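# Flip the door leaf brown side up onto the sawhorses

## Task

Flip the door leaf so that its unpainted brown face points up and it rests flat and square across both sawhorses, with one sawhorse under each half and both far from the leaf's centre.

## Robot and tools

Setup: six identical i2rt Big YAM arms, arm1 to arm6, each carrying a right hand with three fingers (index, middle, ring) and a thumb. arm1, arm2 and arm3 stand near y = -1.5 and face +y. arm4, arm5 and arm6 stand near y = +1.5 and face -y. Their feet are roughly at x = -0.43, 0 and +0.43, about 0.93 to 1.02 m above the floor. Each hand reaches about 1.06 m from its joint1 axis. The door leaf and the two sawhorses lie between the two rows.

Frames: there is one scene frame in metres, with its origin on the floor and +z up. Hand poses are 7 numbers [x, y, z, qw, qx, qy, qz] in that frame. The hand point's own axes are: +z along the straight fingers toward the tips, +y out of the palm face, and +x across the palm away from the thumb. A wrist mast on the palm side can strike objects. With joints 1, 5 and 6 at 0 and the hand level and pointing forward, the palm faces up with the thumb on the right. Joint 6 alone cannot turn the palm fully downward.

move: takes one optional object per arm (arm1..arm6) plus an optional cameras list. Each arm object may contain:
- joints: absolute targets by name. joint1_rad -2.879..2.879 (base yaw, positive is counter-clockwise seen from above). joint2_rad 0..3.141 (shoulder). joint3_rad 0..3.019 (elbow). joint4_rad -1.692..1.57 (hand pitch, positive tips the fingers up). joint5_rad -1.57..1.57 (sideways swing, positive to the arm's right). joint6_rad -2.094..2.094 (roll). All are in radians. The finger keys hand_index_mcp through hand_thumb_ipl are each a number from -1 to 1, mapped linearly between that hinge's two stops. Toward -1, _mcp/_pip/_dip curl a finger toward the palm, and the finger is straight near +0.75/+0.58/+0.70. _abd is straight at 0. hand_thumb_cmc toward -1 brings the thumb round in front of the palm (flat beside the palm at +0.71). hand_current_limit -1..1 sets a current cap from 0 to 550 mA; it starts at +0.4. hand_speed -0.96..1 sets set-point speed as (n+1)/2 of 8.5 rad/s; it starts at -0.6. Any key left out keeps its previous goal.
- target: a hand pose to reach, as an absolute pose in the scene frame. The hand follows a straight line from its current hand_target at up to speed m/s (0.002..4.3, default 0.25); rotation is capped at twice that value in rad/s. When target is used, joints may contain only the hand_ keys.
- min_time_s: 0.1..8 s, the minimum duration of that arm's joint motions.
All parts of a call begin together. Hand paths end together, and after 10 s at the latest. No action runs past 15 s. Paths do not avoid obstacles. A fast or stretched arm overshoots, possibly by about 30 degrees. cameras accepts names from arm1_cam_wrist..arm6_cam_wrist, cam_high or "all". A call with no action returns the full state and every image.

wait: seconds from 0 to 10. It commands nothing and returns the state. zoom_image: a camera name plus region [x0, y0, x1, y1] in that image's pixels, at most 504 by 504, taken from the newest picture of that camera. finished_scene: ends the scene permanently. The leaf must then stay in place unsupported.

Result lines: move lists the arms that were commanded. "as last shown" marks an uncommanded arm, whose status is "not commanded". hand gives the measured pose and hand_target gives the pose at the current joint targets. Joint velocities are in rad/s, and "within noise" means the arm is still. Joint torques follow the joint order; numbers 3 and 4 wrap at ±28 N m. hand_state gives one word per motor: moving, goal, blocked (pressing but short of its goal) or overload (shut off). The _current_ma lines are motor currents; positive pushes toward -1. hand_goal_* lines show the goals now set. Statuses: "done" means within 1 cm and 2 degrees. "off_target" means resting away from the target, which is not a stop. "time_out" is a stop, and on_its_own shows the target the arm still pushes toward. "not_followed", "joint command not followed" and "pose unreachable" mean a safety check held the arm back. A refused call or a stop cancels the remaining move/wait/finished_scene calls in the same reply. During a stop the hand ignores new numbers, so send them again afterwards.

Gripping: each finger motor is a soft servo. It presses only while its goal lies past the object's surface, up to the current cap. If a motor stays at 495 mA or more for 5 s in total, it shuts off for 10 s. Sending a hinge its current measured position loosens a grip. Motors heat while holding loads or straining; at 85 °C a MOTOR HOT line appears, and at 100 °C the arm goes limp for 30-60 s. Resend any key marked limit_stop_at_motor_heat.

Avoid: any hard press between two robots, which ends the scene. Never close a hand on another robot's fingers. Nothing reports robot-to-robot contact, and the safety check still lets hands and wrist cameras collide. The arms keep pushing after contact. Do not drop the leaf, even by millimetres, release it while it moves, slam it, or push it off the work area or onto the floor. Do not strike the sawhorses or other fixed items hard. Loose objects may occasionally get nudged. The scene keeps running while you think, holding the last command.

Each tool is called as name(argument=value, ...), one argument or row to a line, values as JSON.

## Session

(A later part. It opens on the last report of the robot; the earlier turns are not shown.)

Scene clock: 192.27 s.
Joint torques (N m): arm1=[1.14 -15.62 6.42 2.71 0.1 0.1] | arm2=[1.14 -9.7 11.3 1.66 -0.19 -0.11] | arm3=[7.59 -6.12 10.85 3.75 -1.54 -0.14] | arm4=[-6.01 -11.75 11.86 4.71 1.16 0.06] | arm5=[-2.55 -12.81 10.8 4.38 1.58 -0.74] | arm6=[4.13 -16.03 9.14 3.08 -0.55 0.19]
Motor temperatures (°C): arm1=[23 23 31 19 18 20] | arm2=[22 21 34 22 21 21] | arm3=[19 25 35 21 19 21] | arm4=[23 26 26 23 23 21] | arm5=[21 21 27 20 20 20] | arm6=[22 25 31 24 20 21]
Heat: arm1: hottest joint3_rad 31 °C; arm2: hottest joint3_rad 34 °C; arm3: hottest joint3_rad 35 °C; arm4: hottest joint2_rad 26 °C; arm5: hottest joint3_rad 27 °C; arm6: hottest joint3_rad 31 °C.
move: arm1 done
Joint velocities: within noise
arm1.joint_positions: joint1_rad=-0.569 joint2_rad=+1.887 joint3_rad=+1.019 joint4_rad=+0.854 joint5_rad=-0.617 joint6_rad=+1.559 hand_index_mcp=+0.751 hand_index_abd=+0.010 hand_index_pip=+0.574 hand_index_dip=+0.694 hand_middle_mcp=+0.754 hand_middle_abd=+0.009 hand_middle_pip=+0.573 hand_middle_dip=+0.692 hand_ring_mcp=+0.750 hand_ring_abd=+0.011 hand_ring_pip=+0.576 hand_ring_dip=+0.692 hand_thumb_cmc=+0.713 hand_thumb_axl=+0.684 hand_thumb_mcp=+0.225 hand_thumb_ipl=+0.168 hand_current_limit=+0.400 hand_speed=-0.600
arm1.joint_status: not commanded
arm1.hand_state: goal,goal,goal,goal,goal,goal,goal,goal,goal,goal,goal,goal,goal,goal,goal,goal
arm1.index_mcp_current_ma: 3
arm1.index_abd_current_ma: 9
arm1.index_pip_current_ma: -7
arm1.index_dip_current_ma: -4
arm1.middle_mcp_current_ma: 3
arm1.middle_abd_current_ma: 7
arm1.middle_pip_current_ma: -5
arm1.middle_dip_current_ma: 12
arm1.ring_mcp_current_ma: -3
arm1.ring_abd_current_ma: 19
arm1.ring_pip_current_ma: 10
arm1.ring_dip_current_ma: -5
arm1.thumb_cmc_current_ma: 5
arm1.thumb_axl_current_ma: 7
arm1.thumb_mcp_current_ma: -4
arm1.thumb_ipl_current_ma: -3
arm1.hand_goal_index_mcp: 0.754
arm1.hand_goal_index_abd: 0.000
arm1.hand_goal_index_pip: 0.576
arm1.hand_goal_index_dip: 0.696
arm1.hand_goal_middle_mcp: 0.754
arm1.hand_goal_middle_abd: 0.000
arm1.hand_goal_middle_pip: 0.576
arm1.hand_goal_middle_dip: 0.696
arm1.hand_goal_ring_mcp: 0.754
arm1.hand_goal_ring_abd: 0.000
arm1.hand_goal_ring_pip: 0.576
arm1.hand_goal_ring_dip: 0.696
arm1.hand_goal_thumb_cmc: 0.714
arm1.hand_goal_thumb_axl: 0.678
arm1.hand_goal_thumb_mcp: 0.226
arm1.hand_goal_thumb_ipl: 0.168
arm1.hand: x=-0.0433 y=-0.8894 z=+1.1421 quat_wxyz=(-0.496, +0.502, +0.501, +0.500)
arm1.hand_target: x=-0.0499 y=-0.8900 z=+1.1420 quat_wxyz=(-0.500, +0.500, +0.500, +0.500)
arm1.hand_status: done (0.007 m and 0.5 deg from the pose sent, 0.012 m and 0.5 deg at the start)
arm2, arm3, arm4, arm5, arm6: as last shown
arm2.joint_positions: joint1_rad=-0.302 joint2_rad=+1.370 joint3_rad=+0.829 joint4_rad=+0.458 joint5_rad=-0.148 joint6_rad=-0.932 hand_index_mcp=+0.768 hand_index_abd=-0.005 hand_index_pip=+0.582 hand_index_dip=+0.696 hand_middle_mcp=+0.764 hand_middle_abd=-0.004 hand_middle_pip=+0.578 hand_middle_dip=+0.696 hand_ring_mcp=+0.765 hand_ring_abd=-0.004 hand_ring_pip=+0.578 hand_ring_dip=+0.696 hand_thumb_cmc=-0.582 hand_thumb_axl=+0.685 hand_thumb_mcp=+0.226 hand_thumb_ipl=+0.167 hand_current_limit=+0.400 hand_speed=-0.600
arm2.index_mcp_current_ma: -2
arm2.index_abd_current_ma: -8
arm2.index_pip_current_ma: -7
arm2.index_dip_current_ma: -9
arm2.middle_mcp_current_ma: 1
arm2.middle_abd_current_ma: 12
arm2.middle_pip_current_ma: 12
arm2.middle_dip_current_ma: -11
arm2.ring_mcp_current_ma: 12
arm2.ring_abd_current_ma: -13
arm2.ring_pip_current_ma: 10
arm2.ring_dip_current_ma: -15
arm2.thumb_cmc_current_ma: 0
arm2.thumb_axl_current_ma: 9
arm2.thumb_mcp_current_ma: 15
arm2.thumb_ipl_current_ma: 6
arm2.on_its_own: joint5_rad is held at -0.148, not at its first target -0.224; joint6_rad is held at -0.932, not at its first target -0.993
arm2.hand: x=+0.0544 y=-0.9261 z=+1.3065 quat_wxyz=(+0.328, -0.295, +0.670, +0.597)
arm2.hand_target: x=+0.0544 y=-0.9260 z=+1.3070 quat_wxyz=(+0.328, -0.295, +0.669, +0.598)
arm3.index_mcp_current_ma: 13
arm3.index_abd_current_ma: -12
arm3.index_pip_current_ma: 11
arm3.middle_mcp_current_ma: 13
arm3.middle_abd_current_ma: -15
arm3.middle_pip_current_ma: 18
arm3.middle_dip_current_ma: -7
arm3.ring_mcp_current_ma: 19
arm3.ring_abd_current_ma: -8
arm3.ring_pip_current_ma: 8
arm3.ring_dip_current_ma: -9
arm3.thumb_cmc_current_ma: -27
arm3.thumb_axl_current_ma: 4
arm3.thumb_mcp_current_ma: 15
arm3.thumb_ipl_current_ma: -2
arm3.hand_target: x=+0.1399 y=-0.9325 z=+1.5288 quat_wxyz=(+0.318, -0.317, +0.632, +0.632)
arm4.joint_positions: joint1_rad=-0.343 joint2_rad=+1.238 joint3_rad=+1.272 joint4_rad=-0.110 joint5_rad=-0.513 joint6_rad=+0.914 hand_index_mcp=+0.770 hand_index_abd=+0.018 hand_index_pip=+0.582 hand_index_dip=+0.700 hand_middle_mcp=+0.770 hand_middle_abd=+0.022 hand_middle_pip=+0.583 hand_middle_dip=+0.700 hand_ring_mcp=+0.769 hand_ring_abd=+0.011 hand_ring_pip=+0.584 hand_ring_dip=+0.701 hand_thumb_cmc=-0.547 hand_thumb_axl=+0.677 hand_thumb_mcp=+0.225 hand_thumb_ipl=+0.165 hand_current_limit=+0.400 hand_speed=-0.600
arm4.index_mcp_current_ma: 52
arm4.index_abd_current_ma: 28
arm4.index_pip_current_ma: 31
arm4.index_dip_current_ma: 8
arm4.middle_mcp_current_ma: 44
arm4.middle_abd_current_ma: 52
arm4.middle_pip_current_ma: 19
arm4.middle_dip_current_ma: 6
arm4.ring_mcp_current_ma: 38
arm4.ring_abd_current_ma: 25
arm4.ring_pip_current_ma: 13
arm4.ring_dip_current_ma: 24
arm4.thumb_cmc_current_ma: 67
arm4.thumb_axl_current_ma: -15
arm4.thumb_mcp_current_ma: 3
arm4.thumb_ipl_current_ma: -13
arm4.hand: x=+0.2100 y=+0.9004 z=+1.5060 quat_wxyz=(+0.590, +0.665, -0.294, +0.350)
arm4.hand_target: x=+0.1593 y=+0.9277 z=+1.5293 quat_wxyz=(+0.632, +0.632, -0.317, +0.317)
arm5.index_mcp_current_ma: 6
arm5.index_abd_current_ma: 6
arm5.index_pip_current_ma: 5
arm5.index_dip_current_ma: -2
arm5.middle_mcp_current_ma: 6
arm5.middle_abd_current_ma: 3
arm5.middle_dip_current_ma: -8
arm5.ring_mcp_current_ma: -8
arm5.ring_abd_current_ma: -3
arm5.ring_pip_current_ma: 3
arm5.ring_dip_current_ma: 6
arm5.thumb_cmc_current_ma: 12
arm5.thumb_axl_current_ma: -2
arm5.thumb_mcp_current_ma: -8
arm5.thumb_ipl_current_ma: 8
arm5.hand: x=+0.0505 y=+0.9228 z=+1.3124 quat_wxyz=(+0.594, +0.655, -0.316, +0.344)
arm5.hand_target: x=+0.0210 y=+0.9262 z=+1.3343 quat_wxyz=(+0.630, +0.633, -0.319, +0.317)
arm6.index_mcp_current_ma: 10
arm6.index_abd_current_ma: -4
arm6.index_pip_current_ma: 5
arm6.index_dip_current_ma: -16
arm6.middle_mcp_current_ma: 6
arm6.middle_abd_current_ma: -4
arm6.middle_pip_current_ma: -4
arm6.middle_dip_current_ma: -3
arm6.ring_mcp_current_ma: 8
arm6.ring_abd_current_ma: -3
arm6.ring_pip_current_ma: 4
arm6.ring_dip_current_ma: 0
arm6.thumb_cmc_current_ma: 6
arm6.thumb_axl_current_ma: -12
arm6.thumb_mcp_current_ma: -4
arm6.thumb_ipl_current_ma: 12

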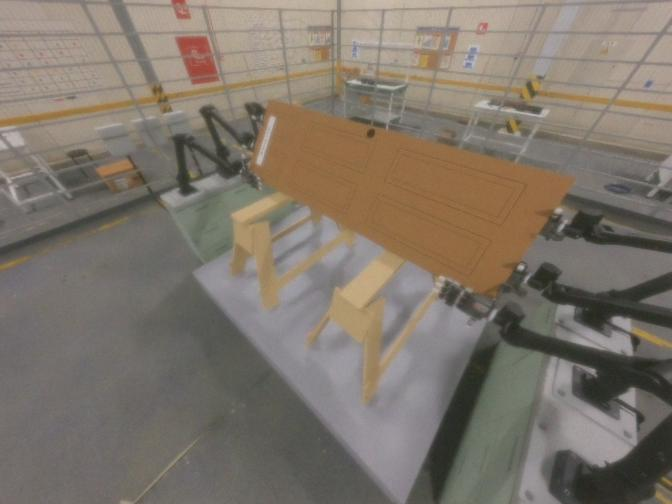

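move(
  arm1={"target": [-0.14, -0.90, 1.142, -0.5, 0.5, 0.5, 0.5], "speed": 0.12},
  cameras=[],
)

move(
  arm2={"target": [-0.02, -0.925, 1.32, 0.309, -0.309, 0.636, 0.636], "speed": 0.05},
  arm3={"target": [0.12, -0.928, 1.52, 0.309, -0.309, 0.636, 0.636], "speed": 0.05},
  arm4={"target": [0.155, 0.925, 1.515, 0.636, 0.636, -0.309, 0.309], "speed": 0.05},
  cameras=["cam_high"],
)

Scene clock: 194.27 s.
Joint torques (N m): arm1=[0.79 -14.1 6 2.78 0.05 0.09] | arm2=[1.08 -9.76 11.36 1.68 -0.19 -0.1] | arm3=[7.36 -6.18 10.84 3.71 -1.57 -0.14] | arm4=[-6.01 -11.75 11.86 4.71 1.16 0.06] | arm5=[-2.49 -12.81 10.78 4.38 1.58 -0.73] | arm6=[3.84 -16.03 9.11 3.11 -0.56 0.18]
Motor temperatures (°C): arm1=[23 23 31 19 18 20] | arm2=[22 21 34 22 21 21] | arm3=[19 25 35 21 19 21] | arm4=[23 26 26 23 23 21] | arm5=[21 21 27 20 20 20] | arm6=[22 25 31 24 20 21]
Heat: arm1: hottest joint3_rad 31 °C; arm2: hottest joint3_rad 34 °C; arm3: hottest joint3_rad 35 °C; arm4: hottest joint2_rad 26 °C; arm5: hottest joint3_rad 27 °C; arm6: hottest joint3_rad 31 °C.
move: arm1 done
Joint velocities: within noise
arm1.joint_positions: joint1_rad=-0.419 joint2_rad=+1.789 joint3_rad=+0.851 joint4_rad=+0.923 joint5_rad=-0.470 joint6_rad=+1.561 hand_index_mcp=+0.751 hand_index_abd=+0.010 hand_index_pip=+0.573 hand_index_dip=+0.694 hand_middle_mcp=+0.754 hand_middle_abd=+0.009 hand_middle_pip=+0.573 hand_middle_dip=+0.692 hand_ring_mcp=+0.750 hand_ring_abd=+0.011 hand_ring_pip=+0.576 hand_ring_dip=+0.692 hand_thumb_cmc=+0.713 hand_thumb_axl=+0.684 hand_thumb_mcp=+0.225 hand_thumb_ipl=+0.168 hand_current_limit=+0.400 hand_speed=-0.600
arm1.joint_status: not commanded
arm1.hand_state: goal,goal,goal,goal,goal,goal,goal,goal,goal,goal,goal,goal,goal,goal,goal,goal
arm1.index_mcp_current_ma: -3
arm1.index_abd_current_ma: -1
arm1.index_pip_current_ma: -10
arm1.index_dip_current_ma: -6
arm1.middle_mcp_current_ma: -2
arm1.middle_abd_current_ma: 3
arm1.middle_pip_current_ma: 3
arm1.middle_dip_current_ma: -4
arm1.ring_mcp_current_ma: 9
arm1.ring_abd_current_ma: 7
arm1.ring_pip_current_ma: 9
arm1.ring_dip_current_ma: -8
arm1.thumb_cmc_current_ma: 4
arm1.thumb_axl_current_ma: 0
arm1.thumb_mcp_current_ma: -1
arm1.thumb_ipl_current_ma: -11
arm1.hand_goal_index_mcp: 0.754
arm1.hand_goal_index_abd: 0.000
arm1.hand_goal_index_pip: 0.576
arm1.hand_goal_index_dip: 0.696
arm1.hand_goal_middle_mcp: 0.754
arm1.hand_goal_middle_abd: 0.000
arm1.hand_goal_middle_pip: 0.576
arm1.hand_goal_middle_dip: 0.696
arm1.hand_goal_ring_mcp: 0.754
arm1.hand_goal_ring_abd: 0.000
arm1.hand_goal_ring_pip: 0.576
arm1.hand_goal_ring_dip: 0.696
arm1.hand_goal_thumb_cmc: 0.714
arm1.hand_goal_thumb_axl: 0.678
arm1.hand_goal_thumb_mcp: 0.226
arm1.hand_goal_thumb_ipl: 0.168
arm1.hand: x=-0.1361 y=-0.8971 z=+1.1409 quat_wxyz=(-0.496, +0.502, +0.503, +0.498)
arm1.hand_target: x=-0.1400 y=-0.9000 z=+1.1420 quat_wxyz=(-0.500, +0.500, +0.500, +0.500)
arm1.hand_status: done (0.005 m and 0.6 deg from the pose sent, 0.097 m and 0.5 deg at the start)
arm2, arm3, arm4, arm5, arm6: as last shown
arm2.joint_positions: joint1_rad=-0.302 joint2_rad=+1.370 joint3_rad=+0.829 joint4_rad=+0.458 joint5_rad=-0.148 joint6_rad=-0.931 hand_index_mcp=+0.768 hand_index_abd=-0.005 hand_index_pip=+0.582 hand_index_dip=+0.696 hand_middle_mcp=+0.764 hand_middle_abd=-0.004 hand_middle_pip=+0.578 hand_middle_dip=+0.696 hand_ring_mcp=+0.765 hand_ring_abd=-0.004 hand_ring_pip=+0.578 hand_ring_dip=+0.696 hand_thumb_cmc=-0.582 hand_thumb_axl=+0.685 hand_thumb_mcp=+0.226 hand_thumb_ipl=+0.167 hand_current_limit=+0.400 hand_speed=-0.600
arm2.index_mcp_current_ma: -6
arm2.index_abd_current_ma: -1
arm2.index_pip_current_ma: -14
arm2.index_dip_current_ma: -15
arm2.middle_mcp_current_ma: -2
arm2.middle_abd_current_ma: 13
arm2.middle_pip_current_ma: 6
arm2.ring_abd_current_ma: -2
arm2.ring_pip_current_ma: 8
arm2.ring_dip_current_ma: -8
arm2.thumb_cmc_current_ma: 2
arm2.thumb_axl_current_ma: 4
arm2.thumb_mcp_current_ma: 11
arm2.thumb_ipl_current_ma: 7
arm2.on_its_own: joint5_rad is held at -0.148, not at its first target -0.224; joint6_rad is held at -0.932, not at its first target -0.993
arm2.hand: x=+0.0544 y=-0.9262 z=+1.3061 quat_wxyz=(+0.328, -0.295, +0.670, +0.597)
arm2.hand_target: x=+0.0544 y=-0.9259 z=+1.3072 quat_wxyz=(+0.328, -0.295, +0.669, +0.598)
arm3.joint_positions: joint1_rad=+0.448 joint2_rad=+1.237 joint3_rad=+1.274 joint4_rad=-0.086 joint5_rad=+0.590 joint6_rad=-0.904 hand_index_mcp=+0.775 hand_index_abd=-0.025 hand_index_pip=+0.593 hand_index_dip=+0.696 hand_middle_mcp=+0.772 hand_middle_abd=-0.019 hand_middle_pip=+0.589 hand_middle_dip=+0.696 hand_ring_mcp=+0.770 hand_ring_abd=-0.017 hand_ring_pip=+0.587 hand_ring_dip=+0.696 hand_thumb_cmc=-0.616 hand_thumb_axl=+0.674 hand_thumb_mcp=+0.232 hand_thumb_ipl=+0.168 hand_current_limit=+0.400 hand_speed=-0.600
arm3.index_mcp_current_ma: 16
arm3.index_abd_current_ma: -10
arm3.index_pip_current_ma: 6
arm3.middle_mcp_current_ma: 10
arm3.middle_abd_current_ma: -13
arm3.middle_pip_current_ma: 19
arm3.middle_dip_current_ma: 0
arm3.ring_mcp_current_ma: 23
arm3.ring_dip_current_ma: -11
arm3.thumb_cmc_current_ma: -30
arm3.thumb_axl_current_ma: 5
arm3.thumb_mcp_current_ma: 14
arm3.thumb_ipl_current_ma: -8
arm3.hand_target: x=+0.1400 y=-0.9324 z=+1.5288 quat_wxyz=(+0.318, -0.317, +0.632, +0.632)
arm4.index_mcp_current_ma: 56
arm4.index_abd_current_ma: 42
arm4.index_pip_current_ma: 7
arm4.index_dip_current_ma: 16
arm4.middle_mcp_current_ma: 50
arm4.middle_abd_current_ma: 46
arm4.middle_pip_current_ma: 17
arm4.middle_dip_current_ma: 9
arm4.ring_abd_current_ma: 20
arm4.ring_pip_current_ma: 17
arm4.ring_dip_current_ma: 17
arm4.thumb_cmc_current_ma: 61
arm4.thumb_axl_current_ma: -12
arm4.thumb_mcp_current_ma: -3
arm4.thumb_ipl_current_ma: -14
arm4.hand: x=+0.2101 y=+0.9004 z=+1.5060 quat_wxyz=(+0.590, +0.665, -0.294, +0.350)
arm5.index_mcp_current_ma: 10
arm5.index_abd_current_ma: 7
arm5.middle_mcp_current_ma: 3
arm5.middle_abd_current_ma: 2
arm5.middle_pip_current_ma: 3
arm5.ring_mcp_current_ma: -4
arm5.ring_abd_current_ma: -2
arm5.ring_pip_current_ma: 0
arm5.ring_dip_current_ma: 7
arm5.thumb_cmc_current_ma: 13
arm5.thumb_axl_current_ma: -7
arm5.thumb_mcp_current_ma: -9
arm5.thumb_ipl_current_ma: 12
arm5.hand_target: x=+0.0209 y=+0.9262 z=+1.3343 quat_wxyz=(+0.630, +0.633, -0.319, +0.317)
arm6.index_mcp_current_ma: 7
arm6.index_abd_current_ma: -2
arm6.index_pip_current_ma: 2
arm6.index_dip_current_ma: -7
arm6.middle_mcp_current_ma: 12
arm6.middle_abd_current_ma: -6
arm6.middle_pip_current_ma: -5
arm6.middle_dip_current_ma: -4
arm6.ring_abd_current_ma: -9
arm6.ring_pip_current_ma: 7
arm6.ring_dip_current_ma: 10
arm6.thumb_cmc_current_ma: 0
arm6.thumb_axl_current_ma: -7
arm6.thumb_mcp_current_ma: -7
arm6.thumb_ipl_current_ma: 7

Scene clock: 196.43 s.
Joint torques (N m): arm1=[0.73 -14.1 6 2.84 0.05 0.1] | arm2=[4.89 -10.29 12.57 3.14 -0.51 -0.28] | arm3=[4.66 -6.65 12.19 3.74 -1.21 -0.41] | arm4=[-6.59 -11.99 12.82 5.15 1.25 0.34] | arm5=[-2.78 -13.98 11.11 4.37 1.55 -0.38] | arm6=[4.6 -15.68 9.55 3.07 -0.65 0.19]
Motor temperatures (°C): arm1=[23 23 30 19 18 20] | arm2=[22 21 34 22 21 21] | arm3=[19 25 35 21 20 21] | arm4=[23 26 27 23 23 21] | arm5=[21 21 27 20 20 20] | arm6=[22 25 31 24 20 21]
Heat: arm1: hottest joint3_rad 30 °C; arm2: hottest joint3_rad 34 °C; arm3: hottest joint3_rad 35 °C; arm4: hottest joint3_rad 27 °C; arm5: hottest joint3_rad 27 °C; arm6: hottest joint3_rad 31 °C.
move: arm2 off_target; arm3 off_target; arm4 off_target
Joint velocities: within noise
arm1, arm5, arm6: as last shown
arm1.index_mcp_current_ma: 5
arm1.index_abd_current_ma: -3
arm1.index_pip_current_ma: 1
arm1.index_dip_current_ma: 2
arm1.middle_mcp_current_ma: -7
arm1.middle_abd_current_ma: -7
arm1.middle_pip_current_ma: 8
arm1.middle_dip_current_ma: 0
arm1.ring_mcp_current_ma: -1
arm1.ring_abd_current_ma: 12
arm1.ring_pip_current_ma: 12
arm1.ring_dip_current_ma: -6
arm1.thumb_cmc_current_ma: 12
arm1.thumb_axl_current_ma: 17
arm1.thumb_mcp_current_ma: -6
arm1.thumb_ipl_current_ma: 8
arm2.joint_positions: joint1_rad=-0.201 joint2_rad=+1.379 joint3_rad=+0.799 joint4_rad=+0.504 joint5_rad=-0.083 joint6_rad=-0.886 hand_index_mcp=+0.768 hand_index_abd=-0.005 hand_index_pip=+0.582 hand_index_dip=+0.696 hand_middle_mcp=+0.764 hand_middle_abd=-0.004 hand_middle_pip=+0.578 hand_middle_dip=+0.696 hand_ring_mcp=+0.765 hand_ring_abd=-0.004 hand_ring_pip=+0.578 hand_ring_dip=+0.696 hand_thumb_cmc=-0.582 hand_thumb_axl=+0.685 hand_thumb_mcp=+0.226 hand_thumb_ipl=+0.167 hand_current_limit=+0.400 hand_speed=-0.600
arm2.joint_status: not commanded
arm2.hand_state: goal,goal,goal,goal,goal,goal,goal,goal,goal,goal,goal,goal,goal,goal,goal,goal
arm2.index_mcp_current_ma: -1
arm2.index_abd_current_ma: -2
arm2.index_pip_current_ma: -15
arm2.index_dip_current_ma: -10
arm2.middle_mcp_current_ma: -4
arm2.middle_abd_current_ma: 1
arm2.middle_pip_current_ma: 8
arm2.middle_dip_current_ma: -10
arm2.ring_mcp_current_ma: 6
arm2.ring_abd_current_ma: -13
arm2.ring_pip_current_ma: 7
arm2.ring_dip_current_ma: 2
arm2.thumb_cmc_current_ma: 1
arm2.thumb_axl_current_ma: -1
arm2.thumb_mcp_current_ma: 12
arm2.thumb_ipl_current_ma: 14
arm2.hand_goal_index_mcp: 0.754
arm2.hand_goal_index_abd: 0.000
arm2.hand_goal_index_pip: 0.576
arm2.hand_goal_index_dip: 0.696
arm2.hand_goal_middle_mcp: 0.754
arm2.hand_goal_middle_abd: 0.000
arm2.hand_goal_middle_pip: 0.576
arm2.hand_goal_middle_dip: 0.696
arm2.hand_goal_ring_mcp: 0.754
arm2.hand_goal_ring_abd: 0.000
arm2.hand_goal_ring_pip: 0.576
arm2.hand_goal_ring_dip: 0.696
arm2.hand_goal_thumb_cmc: -0.570
arm2.hand_goal_thumb_axl: 0.678
arm2.hand_goal_thumb_mcp: 0.226
arm2.hand_goal_thumb_ipl: 0.168
arm2.hand: x=+0.0088 y=-0.9246 z=+1.2978 quat_wxyz=(+0.306, -0.293, +0.668, +0.612)
arm2.hand_target: x=-0.0192 y=-0.9264 z=+1.3196 quat_wxyz=(+0.309, -0.308, +0.636, +0.636)
arm2.hand_status: off_target (0.036 m and 5.0 deg from the pose sent, 0.076 m and 6.5 deg at the start)
arm3.joint_positions: joint1_rad=+0.518 joint2_rad=+1.266 joint3_rad=+1.249 joint4_rad=-0.052 joint5_rad=+0.618 joint6_rad=-0.846 hand_index_mcp=+0.775 hand_index_abd=-0.025 hand_index_pip=+0.593 hand_index_dip=+0.696 hand_middle_mcp=+0.772 hand_middle_abd=-0.019 hand_middle_pip=+0.589 hand_middle_dip=+0.696 hand_ring_mcp=+0.772 hand_ring_abd=-0.017 hand_ring_pip=+0.587 hand_ring_dip=+0.696 hand_thumb_cmc=-0.616 hand_thumb_axl=+0.674 hand_thumb_mcp=+0.231 hand_thumb_ipl=+0.168 hand_current_limit=+0.400 hand_speed=-0.600
arm3.joint_status: not commanded
arm3.hand_state: blocked,blocked,goal,goal,goal,goal,goal,goal,goal,goal,goal,goal,blocked,goal,goal,goal
arm3.index_mcp_current_ma: 18
arm3.index_abd_current_ma: -10
arm3.index_pip_current_ma: 7
arm3.index_dip_current_ma: 0
arm3.middle_mcp_current_ma: 13
arm3.middle_abd_current_ma: -17
arm3.middle_pip_current_ma: 16
arm3.middle_dip_current_ma: -6
arm3.ring_mcp_current_ma: 20
arm3.ring_abd_current_ma: -6
arm3.ring_pip_current_ma: 5
arm3.ring_dip_current_ma: -11
arm3.thumb_cmc_current_ma: -27
arm3.thumb_axl_current_ma: 4
arm3.thumb_mcp_current_ma: 11
arm3.thumb_ipl_current_ma: -2
arm3.hand_goal_index_mcp: 0.754
arm3.hand_goal_index_abd: 0.000
arm3.hand_goal_index_pip: 0.576
arm3.hand_goal_index_dip: 0.696
arm3.hand_goal_middle_mcp: 0.754
arm3.hand_goal_middle_abd: 0.000
arm3.hand_goal_middle_pip: 0.576
arm3.hand_goal_middle_dip: 0.696
arm3.hand_goal_ring_mcp: 0.754
arm3.hand_goal_ring_abd: 0.000
arm3.hand_goal_ring_pip: 0.576
arm3.hand_goal_ring_dip: 0.696
arm3.hand_goal_thumb_cmc: -0.570
arm3.hand_goal_thumb_axl: 0.678
arm3.hand_goal_thumb_mcp: 0.226
arm3.hand_goal_thumb_ipl: 0.168
arm3.hand: x=+0.1689 y=-0.9137 z=+1.4960 quat_wxyz=(+0.325, -0.279, +0.670, +0.607)
arm3.hand_target: x=+0.1234 y=-0.9317 z=+1.5189 quat_wxyz=(+0.309, -0.308, +0.636, +0.636)
arm3.hand_status: off_target (0.056 m and 6.4 deg from the pose sent, 0.086 m and 8.2 deg at the start)
arm4.joint_positions: joint1_rad=-0.338 joint2_rad=+1.236 joint3_rad=+1.211 joint4_rad=-0.073 joint5_rad=-0.518 joint6_rad=+0.859 hand_index_mcp=+0.770 hand_index_abd=+0.018 hand_index_pip=+0.582 hand_index_dip=+0.700 hand_middle_mcp=+0.770 hand_middle_abd=+0.022 hand_middle_pip=+0.583 hand_middle_dip=+0.700 hand_ring_mcp=+0.769 hand_ring_abd=+0.011 hand_ring_pip=+0.584 hand_ring_dip=+0.701 hand_thumb_cmc=-0.547 hand_thumb_axl=+0.677 hand_thumb_mcp=+0.225 hand_thumb_ipl=+0.165 hand_current_limit=+0.400 hand_speed=-0.600
arm4.joint_status: not commanded
arm4.hand_state: goal,goal,goal,goal,goal,blocked,goal,goal,goal,goal,goal,goal,blocked,goal,goal,goal
arm4.index_mcp_current_ma: 50
arm4.index_abd_current_ma: 32
arm4.index_pip_current_ma: 24
arm4.index_dip_current_ma: 16
arm4.middle_mcp_current_ma: 44
arm4.middle_abd_current_ma: 43
arm4.middle_pip_current_ma: 20
arm4.middle_dip_current_ma: 15
arm4.ring_mcp_current_ma: 45
arm4.ring_abd_current_ma: 8
arm4.ring_pip_current_ma: 9
arm4.ring_dip_current_ma: 23
arm4.thumb_cmc_current_ma: 68
arm4.thumb_axl_current_ma: -10
arm4.thumb_mcp_current_ma: 5
arm4.thumb_ipl_current_ma: -9
arm4.hand_goal_index_mcp: 0.754
arm4.hand_goal_index_abd: 0.000
arm4.hand_goal_index_pip: 0.576
arm4.hand_goal_index_dip: 0.696
arm4.hand_goal_middle_mcp: 0.754
arm4.hand_goal_middle_abd: 0.000
arm4.hand_goal_middle_pip: 0.576
arm4.hand_goal_middle_dip: 0.696
arm4.hand_goal_ring_mcp: 0.754
arm4.hand_goal_ring_abd: 0.000
arm4.hand_goal_ring_pip: 0.576
arm4.hand_goal_ring_dip: 0.696
arm4.hand_goal_thumb_cmc: -0.570
arm4.hand_goal_thumb_axl: 0.678
arm4.hand_goal_thumb_mcp: 0.226
arm4.hand_goal_thumb_ipl: 0.168
arm4.hand: x=+0.2160 y=+0.8988 z=+1.4814 quat_wxyz=(+0.590, +0.679, -0.278, +0.337)
arm4.hand_target: x=+0.1604 y=+0.9288 z=+1.5139 quat_wxyz=(+0.636, +0.637, -0.308, +0.309)
arm4.hand_status: off_target (0.074 m and 8.7 deg from the pose sent, 0.061 m and 8.0 deg at the start)
arm5.joint_positions: joint1_rad=+0.207 joint2_rad=+1.435 joint3_rad=+0.775 joint4_rad=+0.595 joint5_rad=+0.190 joint6_rad=+0.952 hand_index_mcp=+0.773 hand_index_abd=+0.002 hand_index_pip=+0.585 hand_index_dip=+0.696 hand_middle_mcp=+0.776 hand_middle_abd=+0.002 hand_middle_pip=+0.583 hand_middle_dip=+0.696 hand_ring_mcp=+0.773 hand_ring_abd=+0.002 hand_ring_pip=+0.585 hand_ring_dip=+0.697 hand_thumb_cmc=-0.554 hand_thumb_axl=+0.680 hand_thumb_mcp=+0.224 hand_thumb_ipl=+0.168 hand_current_limit=+0.400 hand_speed=-0.600
arm5.index_abd_current_ma: 8
arm5.index_dip_current_ma: -4
arm5.middle_mcp_current_ma: 7
arm5.middle_abd_current_ma: 1
arm5.middle_pip_current_ma: 1
arm5.middle_dip_current_ma: -4
arm5.ring_abd_current_ma: 1
arm5.ring_pip_current_ma: 4
arm5.ring_dip_current_ma: 0
arm5.thumb_cmc_current_ma: 11
arm5.thumb_axl_current_ma: -3
arm5.thumb_mcp_current_ma: -11
arm5.thumb_ipl_current_ma: 13
arm5.hand: x=+0.0539 y=+0.9217 z=+1.3051 quat_wxyz=(+0.594, +0.667, -0.306, +0.331)
arm5.hand_target: x=+0.0211 y=+0.9261 z=+1.3344 quat_wxyz=(+0.631, +0.633, -0.319, +0.317)
arm6.joint_positions: joint1_rad=+0.646 joint2_rad=+1.902 joint3_rad=+1.168 joint4_rad=+0.706 joint5_rad=+0.726 joint6_rad=-1.574 hand_index_mcp=+0.754 hand_index_abd=-0.022 hand_index_pip=+0.576 hand_index_dip=+0.697 hand_middle_mcp=+0.755 hand_middle_abd=-0.020 hand_middle_pip=+0.575 hand_middle_dip=+0.696 hand_ring_mcp=+0.750 hand_ring_abd=-0.018 hand_ring_pip=+0.574 hand_ring_dip=+0.698 hand_thumb_cmc=+0.712 hand_thumb_axl=+0.675 hand_thumb_mcp=+0.227 hand_thumb_ipl=+0.168 hand_current_limit=+0.400 hand_speed=-0.600
arm6.index_mcp_current_ma: 5
arm6.index_abd_current_ma: -5
arm6.index_pip_current_ma: 6
arm6.index_dip_current_ma: -10
arm6.middle_mcp_current_ma: 4
arm6.middle_pip_current_ma: -9
arm6.middle_dip_current_ma: 0
arm6.ring_abd_current_ma: -5
arm6.ring_pip_current_ma: 5
arm6.ring_dip_current_ma: 11
arm6.thumb_cmc_current_ma: 2
arm6.thumb_axl_current_ma: -8
arm6.thumb_ipl_current_ma: 6
arm6.hand: x=+0.0017 y=+0.8729 z=+1.1572 quat_wxyz=(+0.476, +0.511, +0.498, -0.515)
arm6.hand_target: x=+0.0295 y=+0.8852 z=+1.1651 quat_wxyz=(+0.500, +0.500, +0.500, -0.500)

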